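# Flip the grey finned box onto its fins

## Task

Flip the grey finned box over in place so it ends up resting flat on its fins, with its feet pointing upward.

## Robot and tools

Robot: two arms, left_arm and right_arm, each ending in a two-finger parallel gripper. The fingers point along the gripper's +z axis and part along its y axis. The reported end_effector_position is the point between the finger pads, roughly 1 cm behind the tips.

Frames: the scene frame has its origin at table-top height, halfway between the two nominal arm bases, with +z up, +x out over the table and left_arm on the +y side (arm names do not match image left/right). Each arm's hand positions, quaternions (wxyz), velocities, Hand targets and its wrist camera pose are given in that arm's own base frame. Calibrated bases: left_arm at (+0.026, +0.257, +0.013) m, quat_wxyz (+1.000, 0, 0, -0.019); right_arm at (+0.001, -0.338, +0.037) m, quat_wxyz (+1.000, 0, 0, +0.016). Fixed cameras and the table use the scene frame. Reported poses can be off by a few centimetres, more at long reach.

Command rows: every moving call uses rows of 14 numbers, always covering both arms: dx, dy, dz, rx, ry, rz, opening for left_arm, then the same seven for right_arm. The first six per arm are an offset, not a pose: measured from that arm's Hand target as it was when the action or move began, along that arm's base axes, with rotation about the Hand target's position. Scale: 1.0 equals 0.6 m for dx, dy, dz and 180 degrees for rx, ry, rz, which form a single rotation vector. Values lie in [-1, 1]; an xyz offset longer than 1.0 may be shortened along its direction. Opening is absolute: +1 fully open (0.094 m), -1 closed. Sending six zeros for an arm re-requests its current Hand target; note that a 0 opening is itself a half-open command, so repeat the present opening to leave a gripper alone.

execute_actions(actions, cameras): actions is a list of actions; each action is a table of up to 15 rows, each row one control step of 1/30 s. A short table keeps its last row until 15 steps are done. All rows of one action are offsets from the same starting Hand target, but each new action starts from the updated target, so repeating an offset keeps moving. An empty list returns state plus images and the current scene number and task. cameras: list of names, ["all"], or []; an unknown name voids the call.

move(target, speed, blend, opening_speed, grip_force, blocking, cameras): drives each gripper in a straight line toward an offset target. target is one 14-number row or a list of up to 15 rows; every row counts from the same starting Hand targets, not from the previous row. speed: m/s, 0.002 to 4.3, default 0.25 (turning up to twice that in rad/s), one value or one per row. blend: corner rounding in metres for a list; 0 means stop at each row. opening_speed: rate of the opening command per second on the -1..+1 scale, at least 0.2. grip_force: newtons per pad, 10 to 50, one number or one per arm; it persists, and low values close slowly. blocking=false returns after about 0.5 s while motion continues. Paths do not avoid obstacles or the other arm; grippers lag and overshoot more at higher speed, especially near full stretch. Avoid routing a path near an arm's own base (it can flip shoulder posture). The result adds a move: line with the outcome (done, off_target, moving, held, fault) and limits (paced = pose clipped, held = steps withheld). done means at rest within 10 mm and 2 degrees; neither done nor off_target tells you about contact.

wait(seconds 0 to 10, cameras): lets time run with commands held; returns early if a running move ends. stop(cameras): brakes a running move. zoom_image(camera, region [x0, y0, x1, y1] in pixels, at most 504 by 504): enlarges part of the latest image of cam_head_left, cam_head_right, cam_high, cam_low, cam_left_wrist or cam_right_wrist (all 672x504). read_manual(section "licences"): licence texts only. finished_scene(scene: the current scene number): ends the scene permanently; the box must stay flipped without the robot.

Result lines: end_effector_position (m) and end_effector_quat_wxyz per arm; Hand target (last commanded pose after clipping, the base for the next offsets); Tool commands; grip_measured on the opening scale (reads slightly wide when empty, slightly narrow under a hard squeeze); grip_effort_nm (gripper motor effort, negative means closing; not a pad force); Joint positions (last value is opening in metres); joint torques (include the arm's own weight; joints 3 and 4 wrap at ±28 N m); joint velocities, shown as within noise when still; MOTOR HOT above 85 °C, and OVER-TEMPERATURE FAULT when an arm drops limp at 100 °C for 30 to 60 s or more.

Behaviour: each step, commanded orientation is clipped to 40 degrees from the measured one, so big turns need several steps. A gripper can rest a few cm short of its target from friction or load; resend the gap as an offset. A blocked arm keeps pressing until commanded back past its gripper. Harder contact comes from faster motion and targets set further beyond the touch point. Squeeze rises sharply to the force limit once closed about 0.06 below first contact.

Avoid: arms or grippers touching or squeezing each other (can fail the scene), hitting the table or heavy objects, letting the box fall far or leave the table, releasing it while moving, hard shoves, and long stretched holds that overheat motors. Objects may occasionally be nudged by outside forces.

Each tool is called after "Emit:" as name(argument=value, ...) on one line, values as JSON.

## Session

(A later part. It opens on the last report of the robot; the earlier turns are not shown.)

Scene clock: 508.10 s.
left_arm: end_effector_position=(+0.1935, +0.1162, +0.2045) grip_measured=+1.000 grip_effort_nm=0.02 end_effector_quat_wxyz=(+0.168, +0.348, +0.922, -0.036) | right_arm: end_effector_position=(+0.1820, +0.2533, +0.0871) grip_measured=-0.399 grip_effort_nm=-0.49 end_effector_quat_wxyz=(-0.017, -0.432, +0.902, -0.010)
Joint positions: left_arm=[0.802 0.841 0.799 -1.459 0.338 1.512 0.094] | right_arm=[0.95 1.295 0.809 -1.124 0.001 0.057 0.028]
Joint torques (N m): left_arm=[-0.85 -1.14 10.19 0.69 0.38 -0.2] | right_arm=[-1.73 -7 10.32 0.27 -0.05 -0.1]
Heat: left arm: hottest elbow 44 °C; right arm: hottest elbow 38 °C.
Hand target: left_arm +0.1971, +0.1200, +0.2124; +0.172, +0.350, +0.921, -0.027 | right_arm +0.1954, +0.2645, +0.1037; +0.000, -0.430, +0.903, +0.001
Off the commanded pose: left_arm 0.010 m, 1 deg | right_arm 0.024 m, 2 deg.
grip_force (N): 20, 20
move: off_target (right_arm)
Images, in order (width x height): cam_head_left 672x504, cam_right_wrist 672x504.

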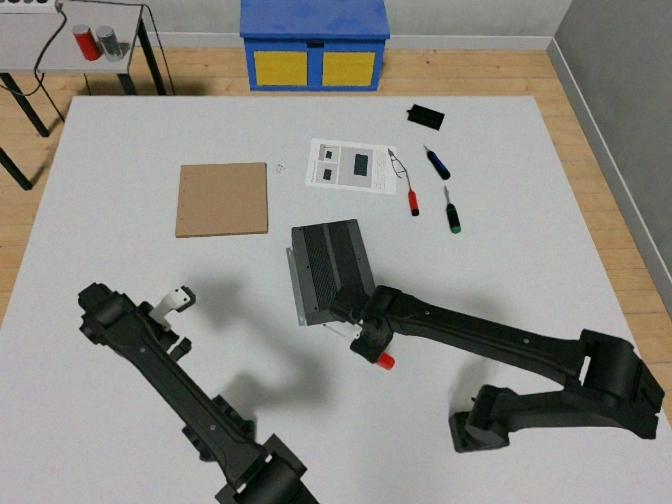

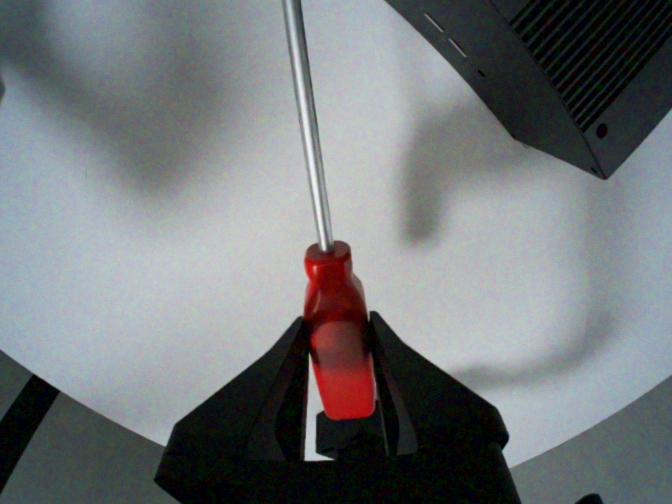

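Emit:
move(target=[[0,0,0,0,0,0,1,0.0,-0.05,0.08,0,0,0,-0.8],[0,0,0,0,0,0,1,0.24,-0.53,0.05,0,0,-0.33,-0.8],[0,0,0,0,0,0,1,0.24,-0.53,-0.17,0,0,-0.33,-0.8]], blend=[0.03,0,0], cameras=["cam_right_wrist","cam_head_left"])

Scene clock: 520.17 s.
left_arm: end_effector_position=(+0.1935, +0.1162, +0.2045) grip_measured=+1.000 grip_effort_nm=0.02 end_effector_quat_wxyz=(+0.168, +0.348, +0.922, -0.036) | right_arm: end_effector_position=(+0.3330, -0.0492, +0.0007) grip_measured=-0.399 grip_effort_nm=-0.49 end_effector_quat_wxyz=(-0.007, +0.064, +0.998, -0.001)
Joint positions: left_arm=[0.802 0.841 0.799 -1.459 0.338 1.512 0.094] | right_arm=[-0.144 1.504 0.74 -0.821 0.002 -0.015 0.028]
Joint torques (N m): left_arm=[-0.79 -1.2 10.18 0.72 0.38 -0.2] | right_arm=[-0.97 -7.77 6.2 1.01 -0.11 0.04]
Heat: left arm: hottest elbow 44 °C; right arm: hottest elbow 40 °C.
Hand target: left_arm +0.1971, +0.1200, +0.2124; +0.172, +0.350, +0.921, -0.027 | right_arm +0.3395, -0.0535, +0.0017; +0.001, +0.074, +0.997, +0.000
Off the commanded pose: left_arm 0.010 m, 1 deg | right_arm 0.008 m, 1 deg.
grip_force (N): 20, 20
move: done; blend cut to 0.0282 m at target 1
Images, in order (width x height): cam_head_left 672x504, cam_right_wrist 672x504.

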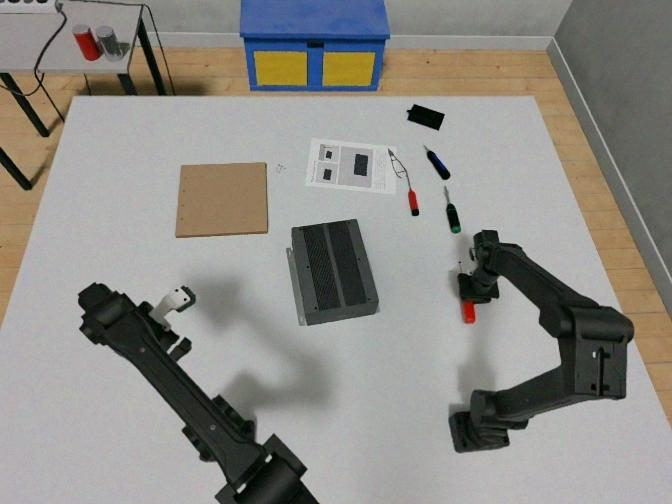

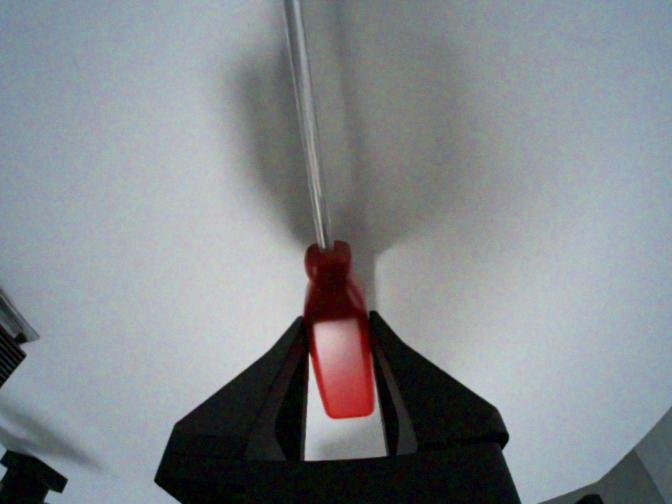

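Emit:
move(target=[[0,0,0,0,0,0,1,0.0,0,-0.026,0,0,0,-0.8],[0,0,0,0,0,0,1,0.0,0,-0.026,0,0,0,0.2],[0,0,0,0,0,0,1,0.0,0,0.22,0,0,0,0.2]], speed=[0.06,0.1,0.15], grip_force=50, cameras=["cam_right_wrist"])

Scene clock: 528.87 s.
left_arm: end_effector_position=(+0.1935, +0.1162, +0.2045) grip_measured=+1.000 grip_effort_nm=0.02 end_effector_quat_wxyz=(+0.168, +0.348, +0.922, -0.036) | right_arm: end_effector_position=(+0.3251, -0.0481, +0.1173) grip_measured=+0.198 grip_effort_nm=0.08 end_effector_quat_wxyz=(-0.019, +0.065, +0.998, +0.000)
Joint positions: left_arm=[0.802 0.841 0.799 -1.459 0.338 1.512 0.094] | right_arm=[-0.144 1.3 0.901 -1.209 0.002 -0.015 0.056]
Joint torques (N m): left_arm=[-0.73 -1.03 10.18 0.75 0.38 -0.2] | right_arm=[-1.85 -7.3 10.24 0.27 -0.06 0.05]
Heat: left arm: hottest elbow 44 °C; right arm: hottest elbow 39 °C.
Hand target: left_arm +0.1971, +0.1200, +0.2124; +0.172, +0.350, +0.921, -0.027 | right_arm +0.3394, -0.0535, +0.1337; +0.001, +0.074, +0.997, +0.000
Off the commanded pose: left_arm 0.010 m, 1 deg | right_arm 0.023 m, 2 deg.
move: off_target (right_arm)
Images, in order (width x height): cam_right_wrist 672x504.

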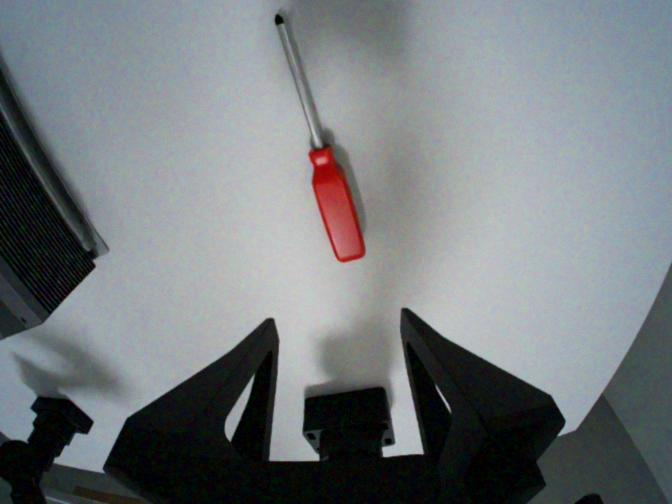

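Emit:
move(target=[[0,0,0,0,0,0,1,-0.2,0.25,0.08,-0.165,-0.164,0.245,1],[0,0,0,0,0,0,1,-0.207,0.672,0.0,-0.3301,-0.3278,0.4905,1],[0,0,0,0,0,0,1,-0.165,0.705,-0.183,-0.3301,-0.3278,0.4905,1]], blend=[0.03,0,0], cameras=["cam_right_wrist","cam_low"])

Emit:
zoom_image(camera="cam_low", region=[240, 230, 380, 310])

Scene clock: 552.00 s.
left_arm: end_effector_position=(+0.1935, +0.1162, +0.2045) grip_measured=+1.000 grip_effort_nm=0.02 end_effector_quat_wxyz=(+0.168, +0.348, +0.922, -0.036) | right_arm: end_effector_position=(+0.2346, +0.3678, +0.0250) grip_measured=+0.998 grip_effort_nm=0.07 end_effector_quat_wxyz=(-0.454, +0.600, -0.530, +0.392)
Joint positions: left_arm=[0.802 0.841 0.799 -1.459 0.338 1.512 0.094] | right_arm=[1.375 1.796 0.558 0.505 1.138 -0.875 0.094]
Joint torques (N m): left_arm=[-0.79 -1.08 10.17 0.72 0.37 -0.19] | right_arm=[-1.55 -8.82 4.03 2.13 0.28 -0.07]
Heat: left arm: hottest elbow 44 °C; right arm: hottest elbow 39 °C.
Hand target: left_arm +0.1971, +0.1200, +0.2124; +0.172, +0.350, +0.921, -0.027 | right_arm +0.2406, +0.3694, +0.0239; -0.454, +0.596, -0.533, +0.394
Off the commanded pose: left_arm 0.010 m, 1 deg | right_arm 0.006 m, 1 deg.
move: done
Images, in order (width x height): cam_low 672x504, cam_right_wrist 672x504.

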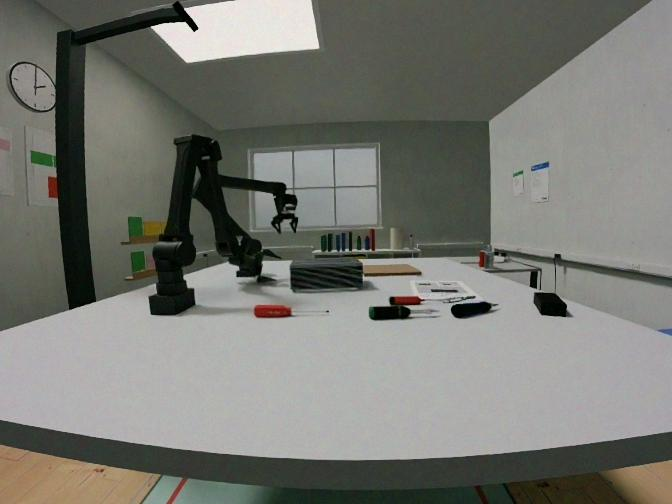

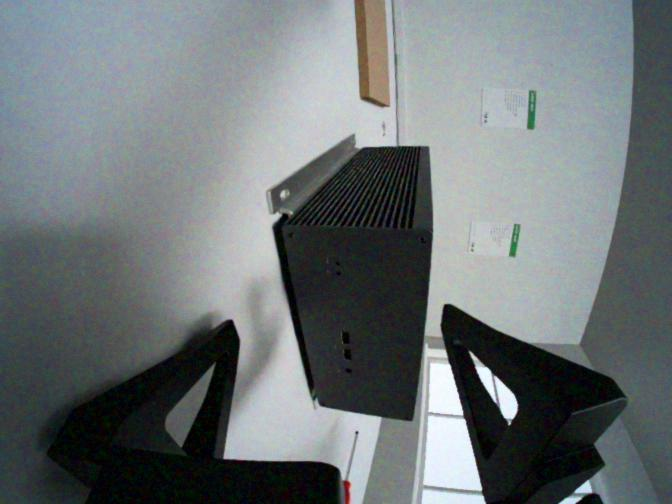

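Scaled by 3.600.

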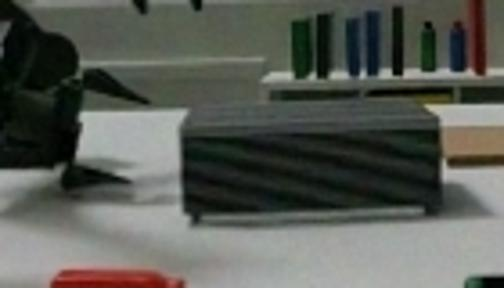

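Emit:
move(target=[0,0,0,0,0,0,1,0.02,0,-0.015,0,0,0,1], speed=0.05)

Emit:
move(target=[0,0,0,0,0,0,1,0.0,0,-0.012,0,0,0,1], speed=0.05, cameras=["cam_right_wrist"])

Emit:
zoom_image(camera="cam_right_wrist", region=[150, 290, 300, 440])

Scene clock: 559.47 s.
left_arm: end_effector_position=(+0.1935, +0.1162, +0.2045) grip_measured=+1.000 grip_effort_nm=0.02 end_effector_quat_wxyz=(+0.168, +0.348, +0.922, -0.036) | right_arm: end_effector_position=(+0.2464, +0.3664, +0.0152) grip_measured=+0.998 grip_effort_nm=0.08 end_effector_quat_wxyz=(-0.452, +0.601, -0.530, +0.393)
Joint positions: left_arm=[0.802 0.841 0.799 -1.459 0.338 1.512 0.094] | right_arm=[1.341 1.839 0.558 0.588 1.113 -0.924 0.094]
Joint torques (N m): left_arm=[-0.79 -1.14 10.18 0.68 0.37 -0.2] | right_arm=[-0.73 -8.64 4.18 2.26 0.22 0]
Heat: left arm: hottest elbow 44 °C; right arm: hottest elbow 39 °C.
Hand target: left_arm +0.1971, +0.1200, +0.2124; +0.172, +0.350, +0.921, -0.027 | right_arm +0.2526, +0.3694, +0.0149; -0.454, +0.596, -0.533, +0.394
Off the commanded pose: left_arm 0.010 m, 1 deg | right_arm 0.007 m, 1 deg.
move: done

Scene clock: 560.40 s.
left_arm: end_effector_position=(+0.1935, +0.1162, +0.2045) grip_measured=+1.000 grip_effort_nm=0.02 end_effector_quat_wxyz=(+0.168, +0.348, +0.922, -0.036) | right_arm: end_effector_position=(+0.2467, +0.3675, +0.0134) grip_measured=+0.998 grip_effort_nm=0.08 end_effector_quat_wxyz=(-0.455, +0.600, -0.527, +0.394)
Joint positions: left_arm=[0.802 0.841 0.799 -1.459 0.338 1.512 0.094] | right_arm=[1.341 1.852 0.558 0.616 1.113 -0.939 0.094]
Joint torques (N m): left_arm=[-0.73 -1.14 10.18 0.7 0.38 -0.2] | right_arm=[-1.32 -8.76 4.03 2.17 0.21 0.11]
Heat: left arm: hottest elbow 44 °C; right arm: hottest elbow 38 °C.
Hand target: left_arm +0.1971, +0.1200, +0.2124; +0.172, +0.350, +0.921, -0.027 | right_arm +0.2526, +0.3694, +0.0077; -0.454, +0.596, -0.533, +0.394
Off the commanded pose: left_arm 0.010 m, 1 deg | right_arm 0.008 m, 1 deg.
move: done
Images, in order (width x height): cam_right_wrist 672x504.

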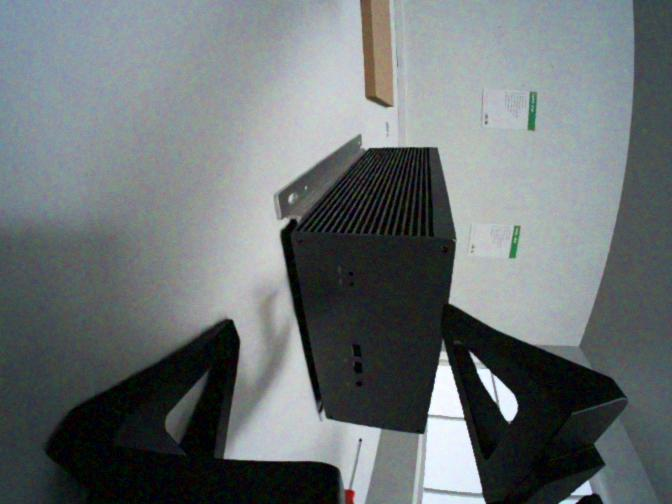

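Scaled by 3.360 from the camera's 672x504 image, which has a finer 960x720 frame.

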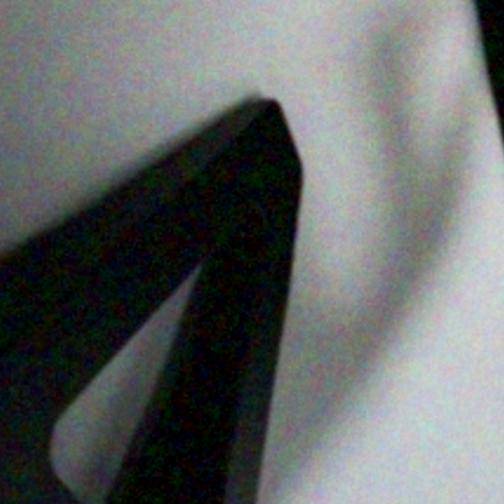

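Emit:
move(target=[0,0,0,0,0,0,1,0.055,0.008,0.004,0,0,0,1], speed=0.05, cameras=["cam_right_wrist","cam_low"])

Emit:
zoom_image(camera="cam_low", region=[260, 240, 330, 310])

Emit:
zoom_image(camera="cam_right_wrist", region=[200, 200, 480, 480])

Scene clock: 593.03 s.
left_arm: end_effector_position=(+0.1935, +0.1162, +0.2045) grip_measured=+1.000 grip_effort_nm=0.02 end_effector_quat_wxyz=(+0.168, +0.348, +0.922, -0.036) | right_arm: end_effector_position=(+0.2778, +0.3708, +0.0135) grip_measured=+0.998 grip_effort_nm=0.07 end_effector_quat_wxyz=(-0.454, +0.600, -0.529, +0.393)
Joint positions: left_arm=[0.802 0.841 0.799 -1.459 0.338 1.512 0.094] | right_arm=[1.26 1.876 0.582 0.701 1.048 -1.031 0.094]
Joint torques (N m): left_arm=[-0.67 -1.03 10.19 0.69 0.38 -0.2] | right_arm=[-2.43 -9.11 4.44 2.21 0.02 -0.01]
Heat: left arm: hottest elbow 44 °C; right arm: hottest elbow 36 °C.
Hand target: left_arm +0.1971, +0.1200, +0.2124; +0.172, +0.350, +0.921, -0.027 | right_arm +0.2856, +0.3742, +0.0101; -0.454, +0.596, -0.533, +0.394
Off the commanded pose: left_arm 0.010 m, 1 deg | right_arm 0.009 m, 1 deg.
move: done
Images, in order (width x height): cam_low 672x504, cam_right_wrist 672x504.

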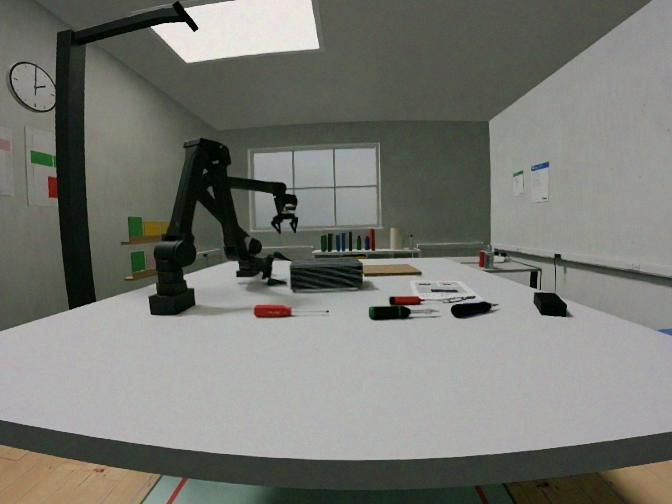

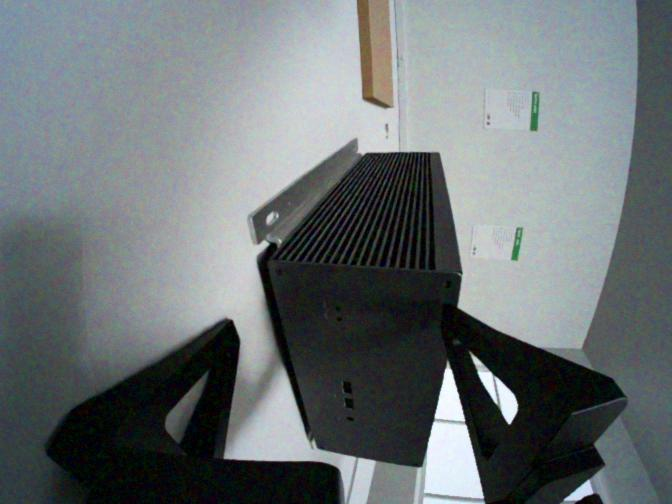

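Scaled by 7.200.

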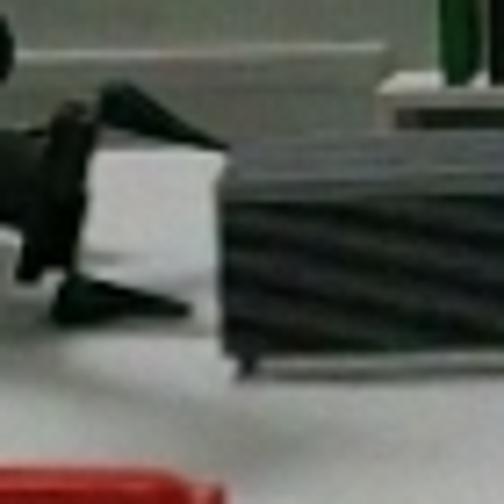

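Scaled by 1.800 from the camera's 672x504 image, which has a finer 960x720 frame.

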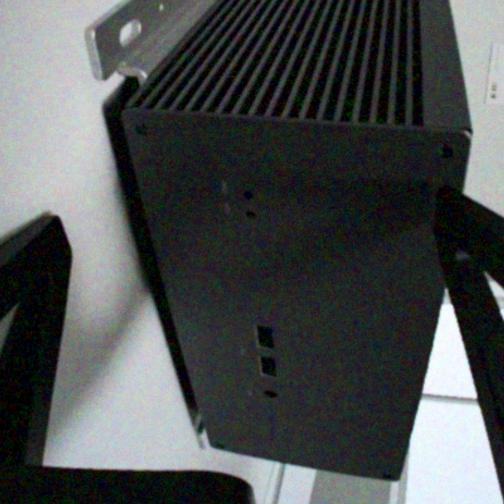

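Emit:
move(target=[[0.1,-0.09,0,-0.06,-0.03,-0.07,1,-0.08,0,0.05,0,0,0,1],[0.297,-0.275,-0.187,-0.1839,-0.0818,-0.209,-0.36,-0.10,-0.25,0.28,0.4638,0.0808,-0.1483,0.62]], blend=[0.02,0], cameras=["cam_left_wrist","cam_head_left"])

Scene clock: 720.37 s.
left_arm: end_effector_position=(+0.3604, -0.0453, +0.0976) grip_measured=-0.356 grip_effort_nm=-0.11 end_effector_quat_wxyz=(+0.350, +0.550, +0.697, -0.300) | right_arm: end_effector_position=(+0.2215, +0.2235, +0.1705) grip_measured=+0.622 grip_effort_nm=-0.09 end_effector_quat_wxyz=(+0.571, -0.072, +0.817, +0.037)
Joint positions: left_arm=[0.278 1.492 0.804 -1.002 0.954 1.675 0.03] | right_arm=[1.279 0.813 0.341 -0.234 1.01 0.602 0.076]
Joint torques (N m): left_arm=[-1.67 -6.53 9.2 0.73 0.79 -0.06] | right_arm=[-1.73 -0.85 9.02 1.24 0.22 0.07]
Heat: left arm: hottest elbow 45 °C; right arm: hottest elbow 34 °C.
Hand target: left_arm +0.3752, -0.0450, +0.1002; +0.357, +0.561, +0.687, -0.292 | right_arm +0.2256, +0.2242, +0.1781; +0.572, -0.060, +0.817, +0.042
Off the commanded pose: left_arm 0.015 m, 2 deg | right_arm 0.009 m, 2 deg.
move: off_target (left_arm); target 2's new opening was sent with left_arm's hand 0.015 m and 2 deg from that target
Images, in order (width x height): cam_head_left 672x504, cam_left_wrist 672x504.

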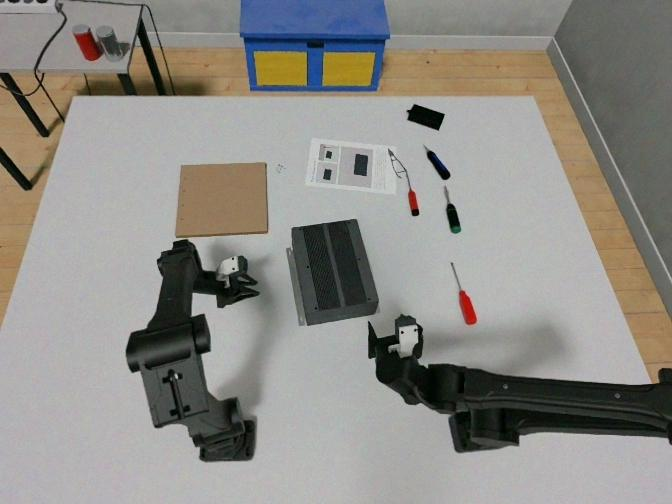

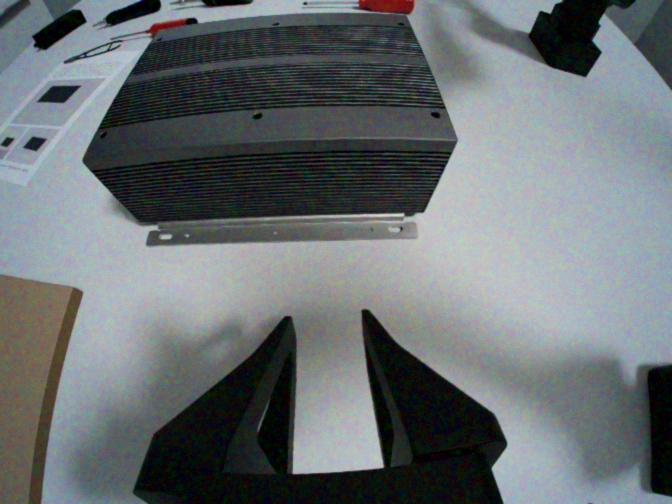

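Emit:
move(target=[[0,0,0,0,0,0,-0.36,0.15,-0.27,0.05,0.13,0.16,0.1,0.62],[0.055,-0.13,-0.1,0,0,0,-0.36,0.395,-0.14,-0.147,0.3017,0.3771,0.2418,0.62]], blend=[0.03,0], cameras=["cam_left_wrist","cam_right_wrist","cam_head_left"])

Scene clock: 738.43 s.
left_arm: end_effector_position=(+0.4113, -0.1193, +0.0511) grip_measured=-0.357 grip_effort_nm=-0.12 end_effector_quat_wxyz=(+0.367, +0.565, +0.682, -0.284) | right_arm: end_effector_position=(+0.4529, +0.1350, +0.0870) grip_measured=+0.622 grip_effort_nm=-0.09 end_effector_quat_wxyz=(-0.042, -0.040, +0.802, +0.594)
Joint positions: left_arm=[0.055 1.618 0.782 -0.502 0.946 1.318 0.03] | right_arm=[-0.063 1.956 1.226 -1.379 -1.225 -0.545 0.076]
Joint torques (N m): left_arm=[-1.55 -8 5.72 1.5 0.53 -0.33] | right_arm=[0.21 -13.51 7.77 -0.72 -0.68 -0.23]
Heat: left arm: hottest elbow 44 °C; right arm: hottest elbow 36 °C.
Hand target: left_arm +0.4082, -0.1230, +0.0401; +0.357, +0.561, +0.687, -0.292 | right_arm +0.4626, +0.1403, +0.0899; -0.038, -0.052, +0.802, +0.594
Off the commanded pose: left_arm 0.012 m, 2 deg | right_arm 0.011 m, 1 deg.
move: off_target (left_arm, right_arm)
Images, in order (width x height): cam_head_left 672x504, cam_left_wrist 672x504, cam_right_wrist 672x504.

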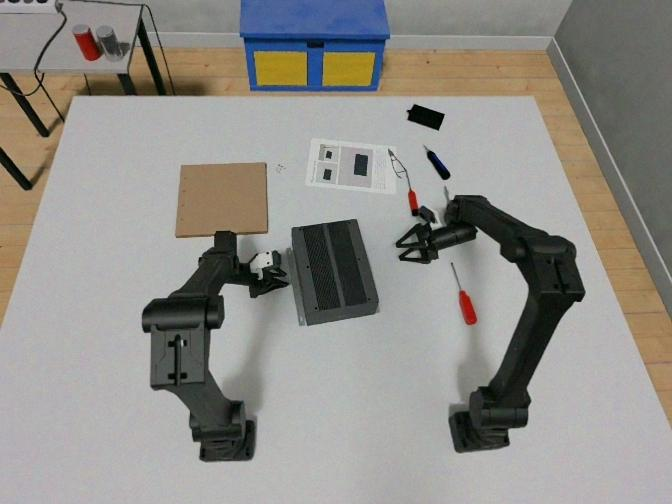

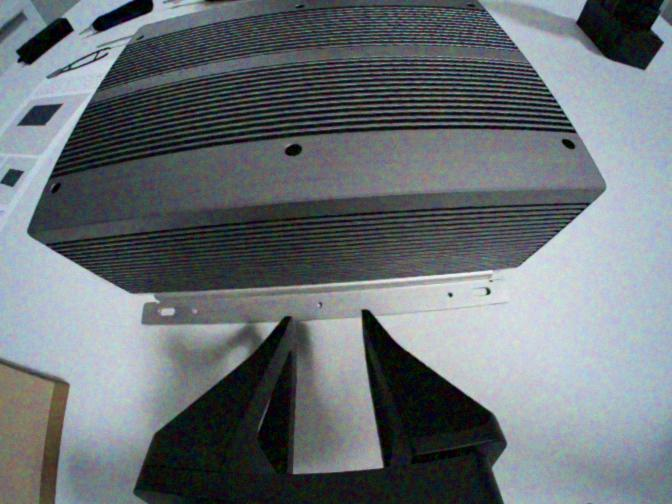

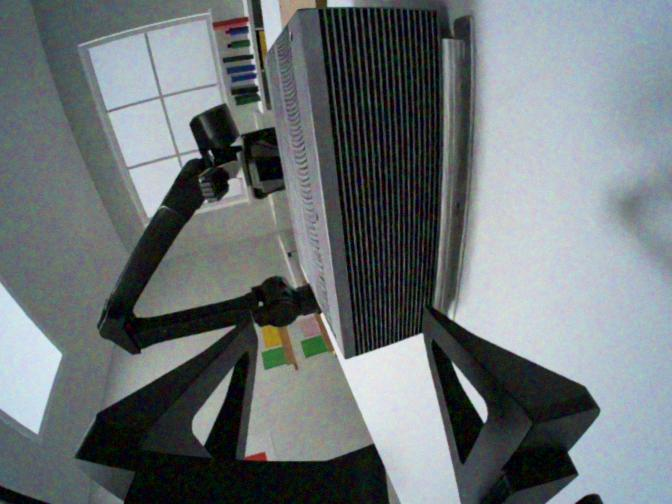

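Emit:
move(target=[0,-0.05,-0.06,0,0,0,-0.36,0,0,-0.13,0,0,0,0.62], speed=0.1, cameras=["cam_left_wrist","cam_right_wrist"])

Scene clock: 757.07 s.
left_arm: end_effector_position=(+0.4122, -0.1495, +0.0150) grip_measured=-0.357 grip_effort_nm=-0.11 end_effector_quat_wxyz=(+0.367, +0.565, +0.682, -0.285) | right_arm: end_effector_position=(+0.4569, +0.1348, +0.0129) grip_measured=+0.622 grip_effort_nm=-0.09 end_effector_quat_wxyz=(-0.043, -0.040, +0.802, +0.595)
Joint positions: left_arm=[-0.024 1.702 0.74 -0.275 0.925 1.191 0.03] | right_arm=[-0.063 2.108 1.226 -1.236 -1.225 -0.551 0.076]
Joint torques (N m): left_arm=[-1.55 -8.35 5.08 1.66 0.51 -0.35] | right_arm=[0.26 -15.03 5.5 -0.01 -0.66 -0.17]
Heat: left arm: hottest elbow 43 °C; right arm: hottest elbow 37 °C.
Hand target: left_arm +0.4083, -0.1530, +0.0041; +0.357, +0.561, +0.687, -0.292 | right_arm +0.4626, +0.1403, +0.0119; -0.038, -0.052, +0.802, +0.594
Off the commanded pose: left_arm 0.012 m, 2 deg | right_arm 0.008 m, 2 deg.
move: off_target (left_arm)
Images, in order (width x height): cam_left_wrist 672x504, cam_right_wrist 672x504.

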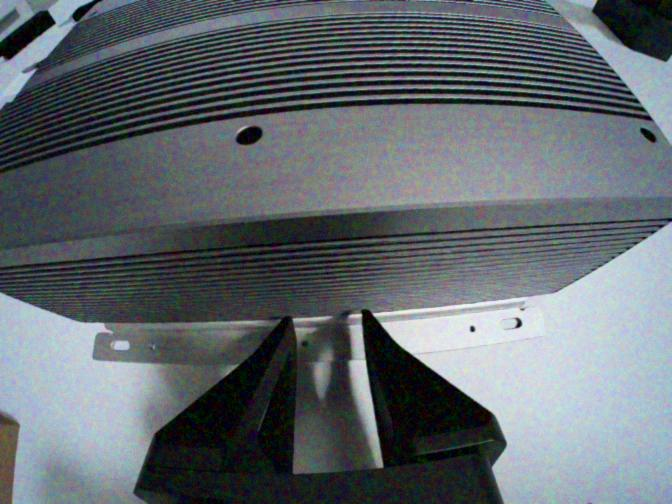

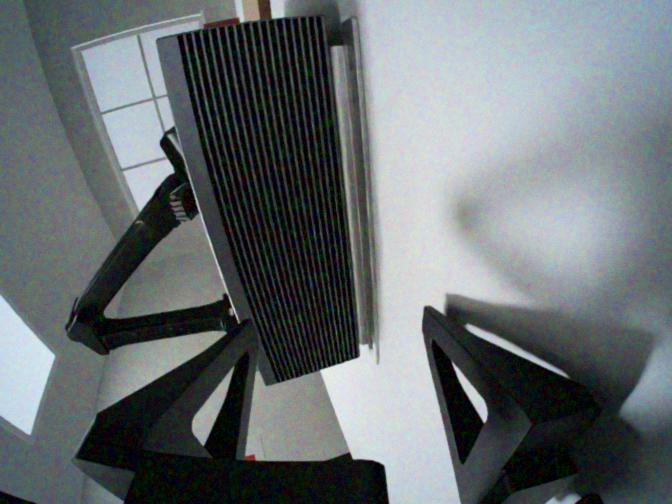

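Emit:
move(target=[0.003,-0.022,-0.012,0,0,0,-0.36,-0.011,0.067,-0.012,0,0,0,0.62], speed=0.06, cameras=["cam_left_wrist","cam_right_wrist"])

Scene clock: 762.23 s.
left_arm: end_effector_position=(+0.4155, -0.1518, +0.0099) grip_measured=-0.357 grip_effort_nm=-0.11 end_effector_quat_wxyz=(+0.368, +0.557, +0.690, -0.281) | right_arm: end_effector_position=(+0.4603, +0.1737, +0.0064) grip_measured=+0.621 grip_effort_nm=-0.07 end_effector_quat_wxyz=(-0.033, -0.048, +0.800, +0.597)
Joint positions: left_arm=[-0.033 1.713 0.731 -0.22 0.911 1.142 0.03] | right_arm=[0.018 2.084 1.177 -0.979 -1.267 -0.333 0.076]
Joint torques (N m): left_arm=[-3.6 -7.82 5.27 2.11 0.61 -0.36] | right_arm=[0.38 -15.62 3.86 0.35 -0.47 0]
Heat: left arm: hottest elbow 43 °C; right arm: hottest elbow 36 °C.
Hand target: left_arm +0.4102, -0.1662, -0.0030; +0.357, +0.561, +0.687, -0.292 | right_arm +0.4560, +0.1804, +0.0047; -0.038, -0.052, +0.802, +0.594
Off the commanded pose: left_arm 0.020 m, 2 deg | right_arm 0.008 m, 1 deg.
move: off_target (left_arm)
Images, in order (width x height): cam_left_wrist 672x504, cam_right_wrist 672x504.

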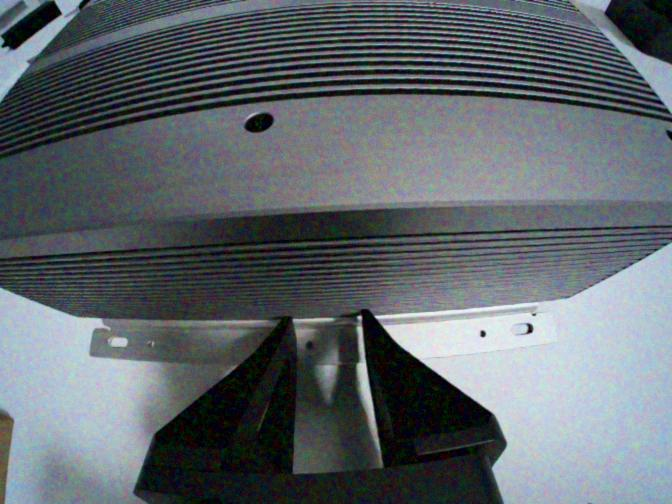

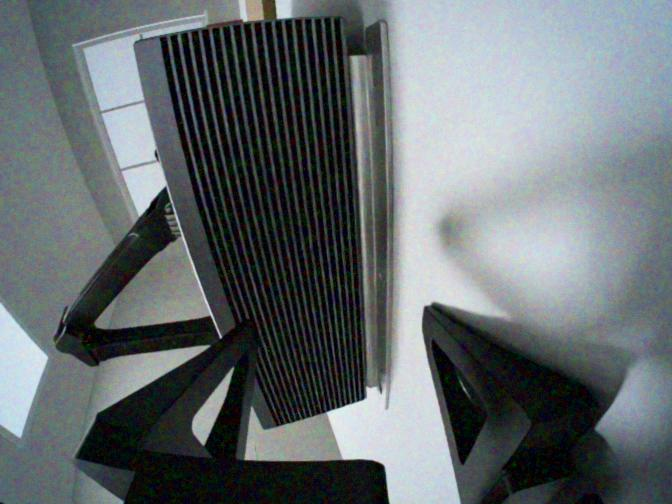

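Emit:
move(target=[0,0,0.003,0,0,0,-0.36,-0.011,0.058,0,0,0,0,0.62], speed=0.06, cameras=["cam_left_wrist","cam_right_wrist"])

Scene clock: 770.17 s.
left_arm: end_effector_position=(+0.4155, -0.1518, +0.0099) grip_measured=-0.357 grip_effort_nm=-0.11 end_effector_quat_wxyz=(+0.368, +0.557, +0.690, -0.281) | right_arm: end_effector_position=(+0.4544, +0.2060, +0.0065) grip_measured=+0.621 grip_effort_nm=-0.05 end_effector_quat_wxyz=(-0.031, -0.047, +0.800, +0.597)
Joint positions: left_arm=[-0.033 1.713 0.731 -0.22 0.911 1.142 0.03] | right_arm=[0.086 2.042 1.107 -0.722 -1.282 -0.097 0.076]
Joint torques (N m): left_arm=[-3.78 -8.06 5.3 1.94 0.62 -0.36] | right_arm=[0.5 -15.5 4.1 0.94 -0.4 0.02]
Heat: left arm: hottest elbow 42 °C; right arm: hottest elbow 36 °C.
Hand target: left_arm +0.4102, -0.1662, -0.0012; +0.357, +0.561, +0.687, -0.292 | right_arm +0.4495, +0.2153, +0.0048; -0.038, -0.052, +0.802, +0.594
Off the commanded pose: left_arm 0.019 m, 2 deg | right_arm 0.011 m, 1 deg.
move: off_target (left_arm, right_arm)
Images, in order (width x height): cam_left_wrist 672x504, cam_right_wrist 672x504.

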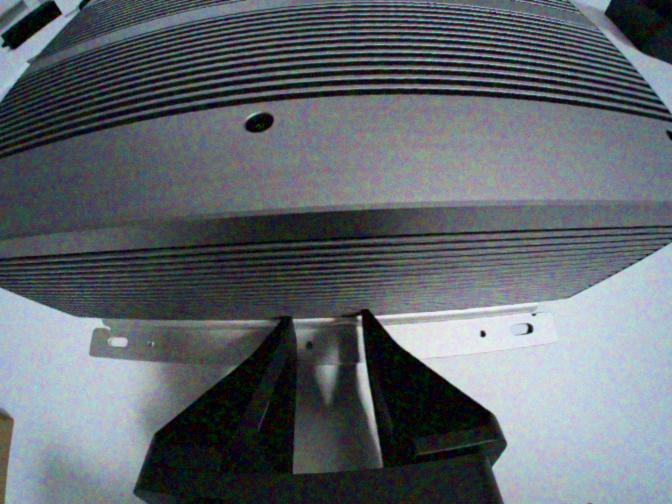

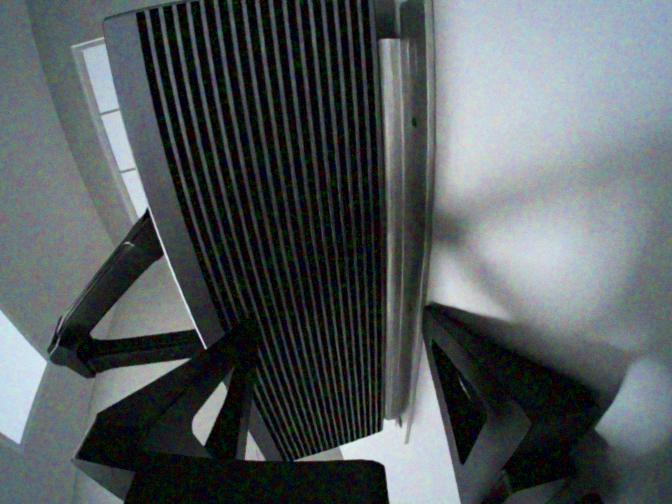

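Emit:
move(target=[0,-0.03,0.0,0,0,0,-0.36,-0.008,0.05,0,0,0,0,0.62], speed=0.06, cameras=["cam_left_wrist","cam_right_wrist"])

Scene clock: 776.07 s.
left_arm: end_effector_position=(+0.4149, -0.1518, +0.0089) grip_measured=-0.357 grip_effort_nm=-0.11 end_effector_quat_wxyz=(+0.368, +0.538, +0.702, -0.285) | right_arm: end_effector_position=(+0.4581, +0.2070, +0.0065) grip_measured=+0.620 grip_effort_nm=-0.03 end_effector_quat_wxyz=(-0.019, -0.021, +0.800, +0.599)
Joint positions: left_arm=[-0.033 1.711 0.716 -0.179 0.91 1.078 0.03] | right_arm=[0.087 2.013 1.046 -0.505 -1.284 0.108 0.076]
Joint torques (N m): left_arm=[-7.47 -8.18 5.68 2.62 0.04 -0.37] | right_arm=[6.07 -14.86 4.62 1.29 -0.22 -0.02]
Heat: left arm: hottest elbow 42 °C; right arm: hottest elbow 36 °C.
Hand target: left_arm +0.4099, -0.1842, -0.0013; +0.357, +0.561, +0.687, -0.292 | right_arm +0.4446, +0.2453, +0.0048; -0.038, -0.052, +0.802, +0.594
Off the commanded pose: left_arm 0.034 m, 4 deg | right_arm 0.041 m, 4 deg.
move: off_target (left_arm, right_arm)
Images, in order (width x height): cam_left_wrist 672x504, cam_right_wrist 672x504.

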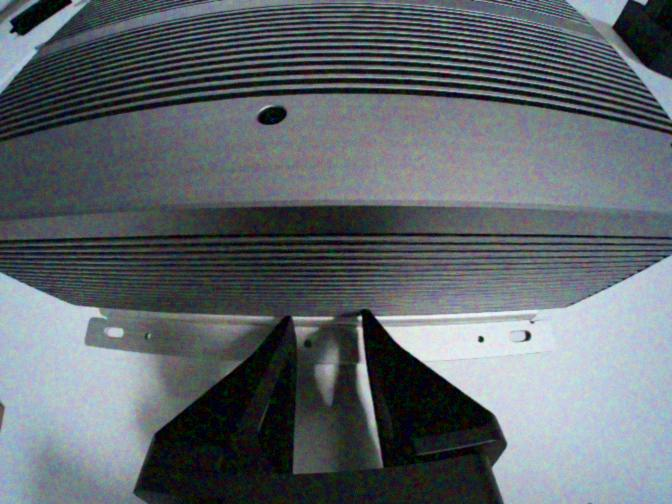

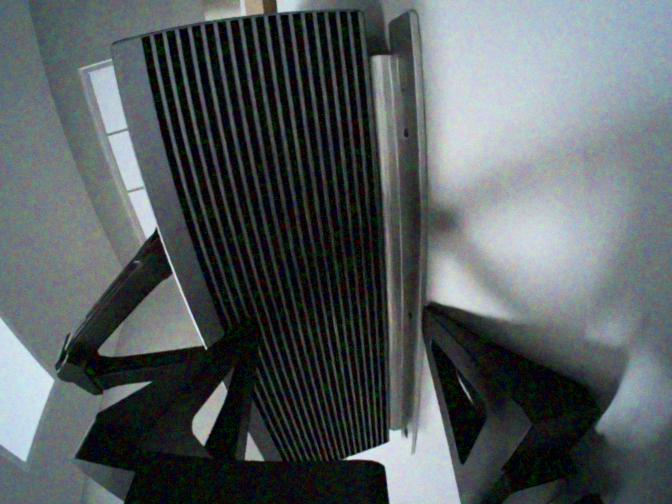

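Emit:
move(target=[0,-0.05,0.0,0,0,0,-0.36,-0.008,0.05,0,0,0,0,0.62], speed=0.06, cameras=["cam_left_wrist","cam_right_wrist","cam_low"])

Scene clock: 786.67 s.
left_arm: end_effector_position=(+0.4184, -0.1568, +0.0099) grip_measured=-0.358 grip_effort_nm=-0.10 end_effector_quat_wxyz=(+0.371, +0.524, +0.717, -0.271) | right_arm: end_effector_position=(+0.4722, +0.2072, +0.0067) grip_measured=+0.620 grip_effort_nm=-0.03 end_effector_quat_wxyz=(+0.002, +0.001, +0.804, +0.595)
Joint positions: left_arm=[-0.056 1.695 0.695 -0.104 0.867 0.986 0.03] | right_arm=[0.087 1.999 1.014 -0.295 -1.261 0.303 0.076]
Joint torques (N m): left_arm=[-11.58 -7.18 6.39 3.07 0.51 -0.44] | right_arm=[10.7 -14.68 3.81 1.09 -0.74 -0.14]
Heat: left arm: hottest elbow 41 °C; right arm: hottest elbow 36 °C.
Hand target: left_arm +0.4100, -0.2142, -0.0013; +0.357, +0.561, +0.687, -0.292 | right_arm +0.4398, +0.2752, +0.0047; -0.038, -0.052, +0.802, +0.594
Off the commanded pose: left_arm 0.059 m, 6 deg | right_arm 0.075 m, 8 deg.
move: off_target (left_arm, right_arm)
Images, in order (width x height): cam_low 672x504, cam_left_wrist 672x504, cam_right_wrist 672x504.

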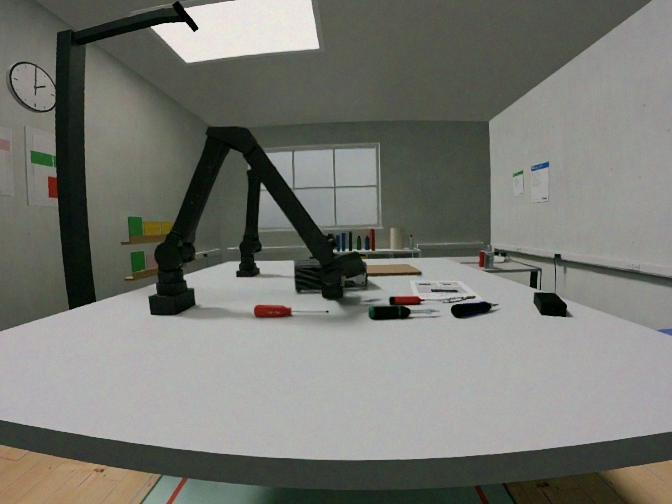

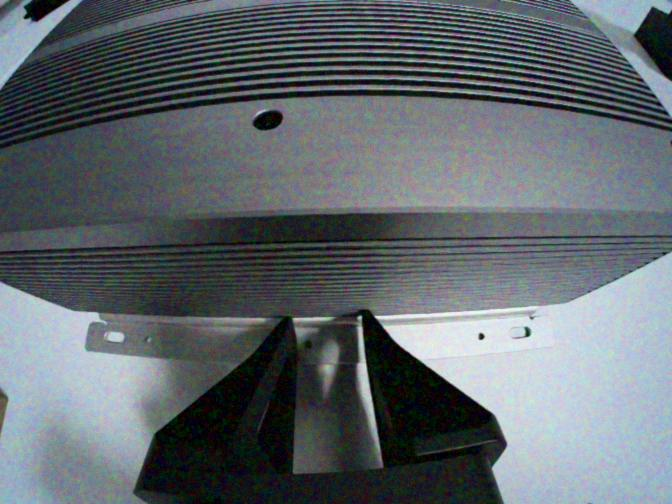

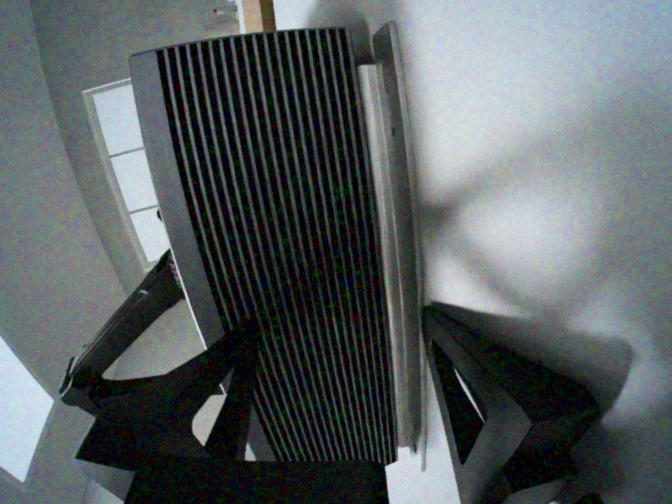

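Emit:
move(target=[[0,0.05,0,0,0,0,-0.36,0.012,-0.16,0.005,0,0,0,0.62],[0,0.05,0,0,0,0,-0.36,0.012,-0.14,0.005,-0.05,-0.0065,0,0.62]], speed=0.08, cameras=["cam_right_wrist"])

Scene clock: 803.60 s.
left_arm: end_effector_position=(+0.4097, -0.1646, +0.0027) grip_measured=-0.358 grip_effort_nm=-0.09 end_effector_quat_wxyz=(+0.364, +0.545, +0.701, -0.280) | right_arm: end_effector_position=(+0.4486, +0.1850, +0.0050) grip_measured=+0.620 grip_effort_nm=-0.02 end_effector_quat_wxyz=(-0.035, -0.048, +0.845, +0.532)
Joint positions: left_arm=[-0.071 1.715 0.699 -0.131 0.884 1.047 0.03] | right_arm=[0.063 1.985 1.098 -0.806 -1.121 -0.128 0.076]
Joint torques (N m): left_arm=[-4.48 -8.06 7.08 1.09 1 -0.12] | right_arm=[0.62 -15.68 4.38 0.55 -0.41 -0.04]
Heat: left arm: hottest elbow 41 °C; right arm: hottest elbow 35 °C.
Hand target: left_arm +0.4100, -0.1842, -0.0013; +0.357, +0.561, +0.687, -0.292 | right_arm +0.4471, +0.1913, +0.0078; -0.034, -0.055, +0.846, +0.529
Off the commanded pose: left_arm 0.020 m, 3 deg | right_arm 0.007 m, 1 deg.
move: off_target (left_arm)
Images, in order (width x height): cam_right_wrist 672x504.

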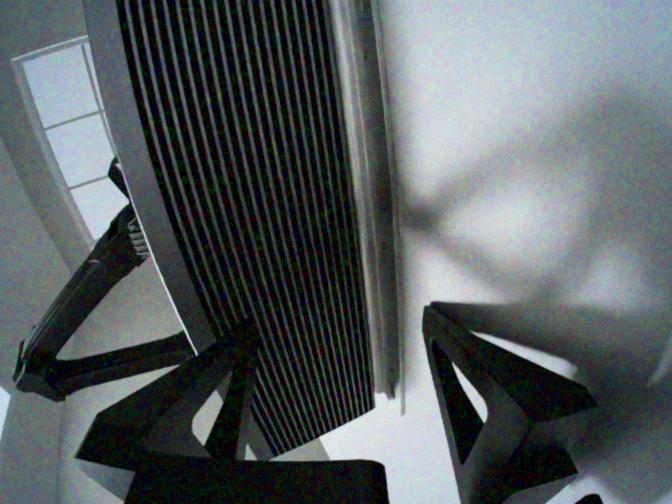

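Emit:
move(target=[0,-0.05,0.005,0,0,0,-0.36,-0.02,0.14,0,0,0,0,0.62], speed=0.08, cameras=["cam_right_wrist","cam_left_wrist"])

Scene clock: 814.00 s.
left_arm: end_effector_position=(+0.4139, -0.1668, +0.0033) grip_measured=-0.358 grip_effort_nm=-0.09 end_effector_quat_wxyz=(+0.362, +0.533, +0.714, -0.273) | right_arm: end_effector_position=(+0.4655, +0.1927, +0.0045) grip_measured=+0.619 grip_effort_nm=0.05 end_effector_quat_wxyz=(+0.004, +0.015, +0.853, +0.522)
Joint positions: left_arm=[-0.083 1.709 0.696 -0.102 0.855 0.989 0.03] | right_arm=[0.083 1.929 1.004 -0.438 -1.087 0.244 0.076]
Joint torques (N m): left_arm=[-9.64 -8.41 6.69 2.82 0.94 -0.53] | right_arm=[12.16 -14.33 4.62 1.48 -1.4 -0.1]
Heat: left arm: hottest elbow 41 °C; right arm: hottest elbow 35 °C.
Hand target: left_arm +0.4100, -0.2143, +0.0018; +0.357, +0.561, +0.687, -0.292 | right_arm +0.4350, +0.2752, +0.0076; -0.034, -0.055, +0.846, +0.529
Off the commanded pose: left_arm 0.048 m, 5 deg | right_arm 0.088 m, 9 deg.
move: off_target (left_arm, right_arm)
Images, in order (width x height): cam_left_wrist 672x504, cam_right_wrist 672x504.

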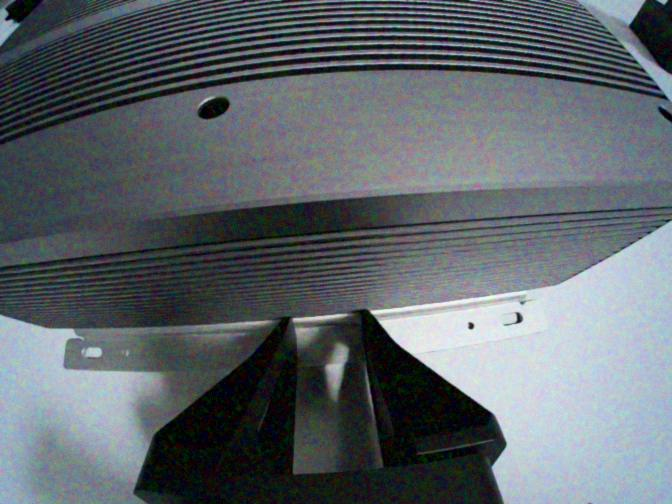

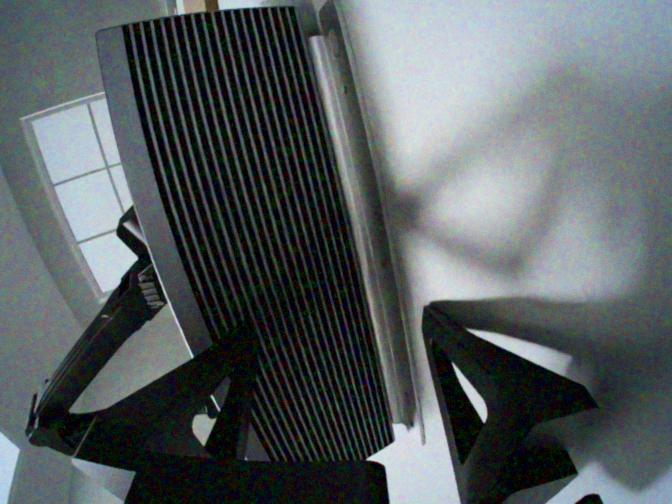

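Emit:
move(target=[0,-0.02,-0.01,0,0,0,-0.36,-0.0,0.03,0.1,0,0,0,0.62], speed=0.05, cameras=["cam_right_wrist","cam_left_wrist"])

Scene clock: 823.17 s.
left_arm: end_effector_position=(+0.4145, -0.1674, +0.0035) grip_measured=-0.358 grip_effort_nm=-0.08 end_effector_quat_wxyz=(+0.368, +0.530, +0.715, -0.268) | right_arm: end_effector_position=(+0.4633, +0.1944, +0.0176) grip_measured=+0.618 grip_effort_nm=0.09 end_effector_quat_wxyz=(-0.013, +0.048, +0.867, +0.495)
Joint positions: left_arm=[-0.087 1.705 0.683 -0.063 0.848 0.965 0.03] | right_arm=[0.098 1.876 1.003 -0.487 -1.024 0.327 0.076]
Joint torques (N m): left_arm=[-11.63 -6.89 7.15 3.22 0.67 -0.65] | right_arm=[13.8 -19.25 6.43 0.31 -3.99 -0.22]
Heat: left arm: hottest elbow 41 °C; right arm: hottest elbow 35 °C.
Hand target: left_arm +0.4101, -0.2263, -0.0042; +0.357, +0.561, +0.687, -0.292 | right_arm +0.4351, +0.2933, +0.0676; -0.034, -0.055, +0.846, +0.528
Off the commanded pose: left_arm 0.060 m, 6 deg | right_arm 0.114 m, 13 deg.
move: off_target (left_arm, right_arm)
Images, in order (width x height): cam_left_wrist 672x504, cam_right_wrist 672x504.

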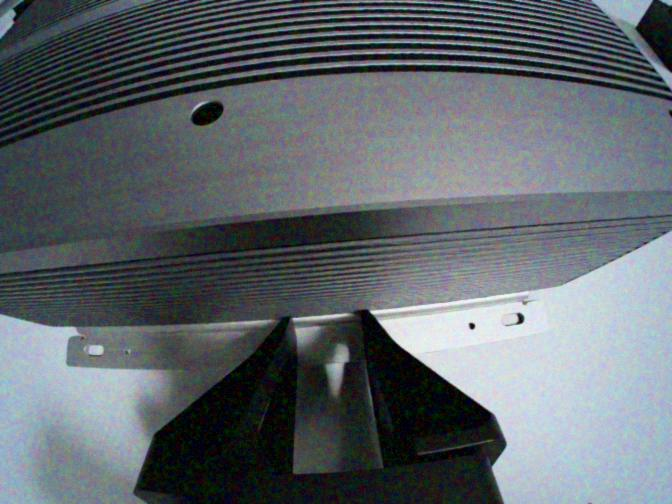

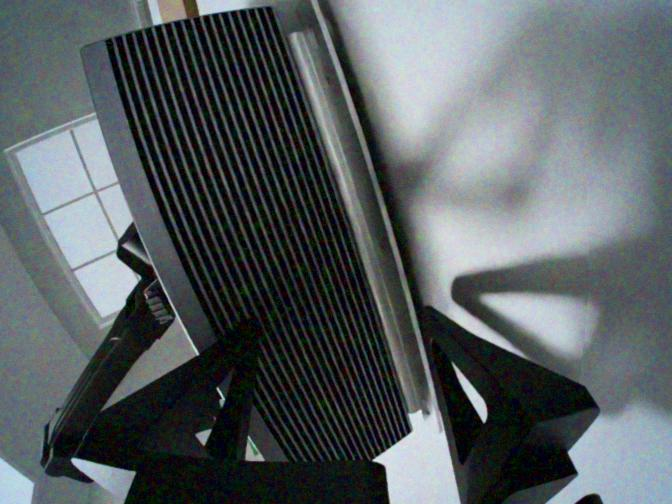

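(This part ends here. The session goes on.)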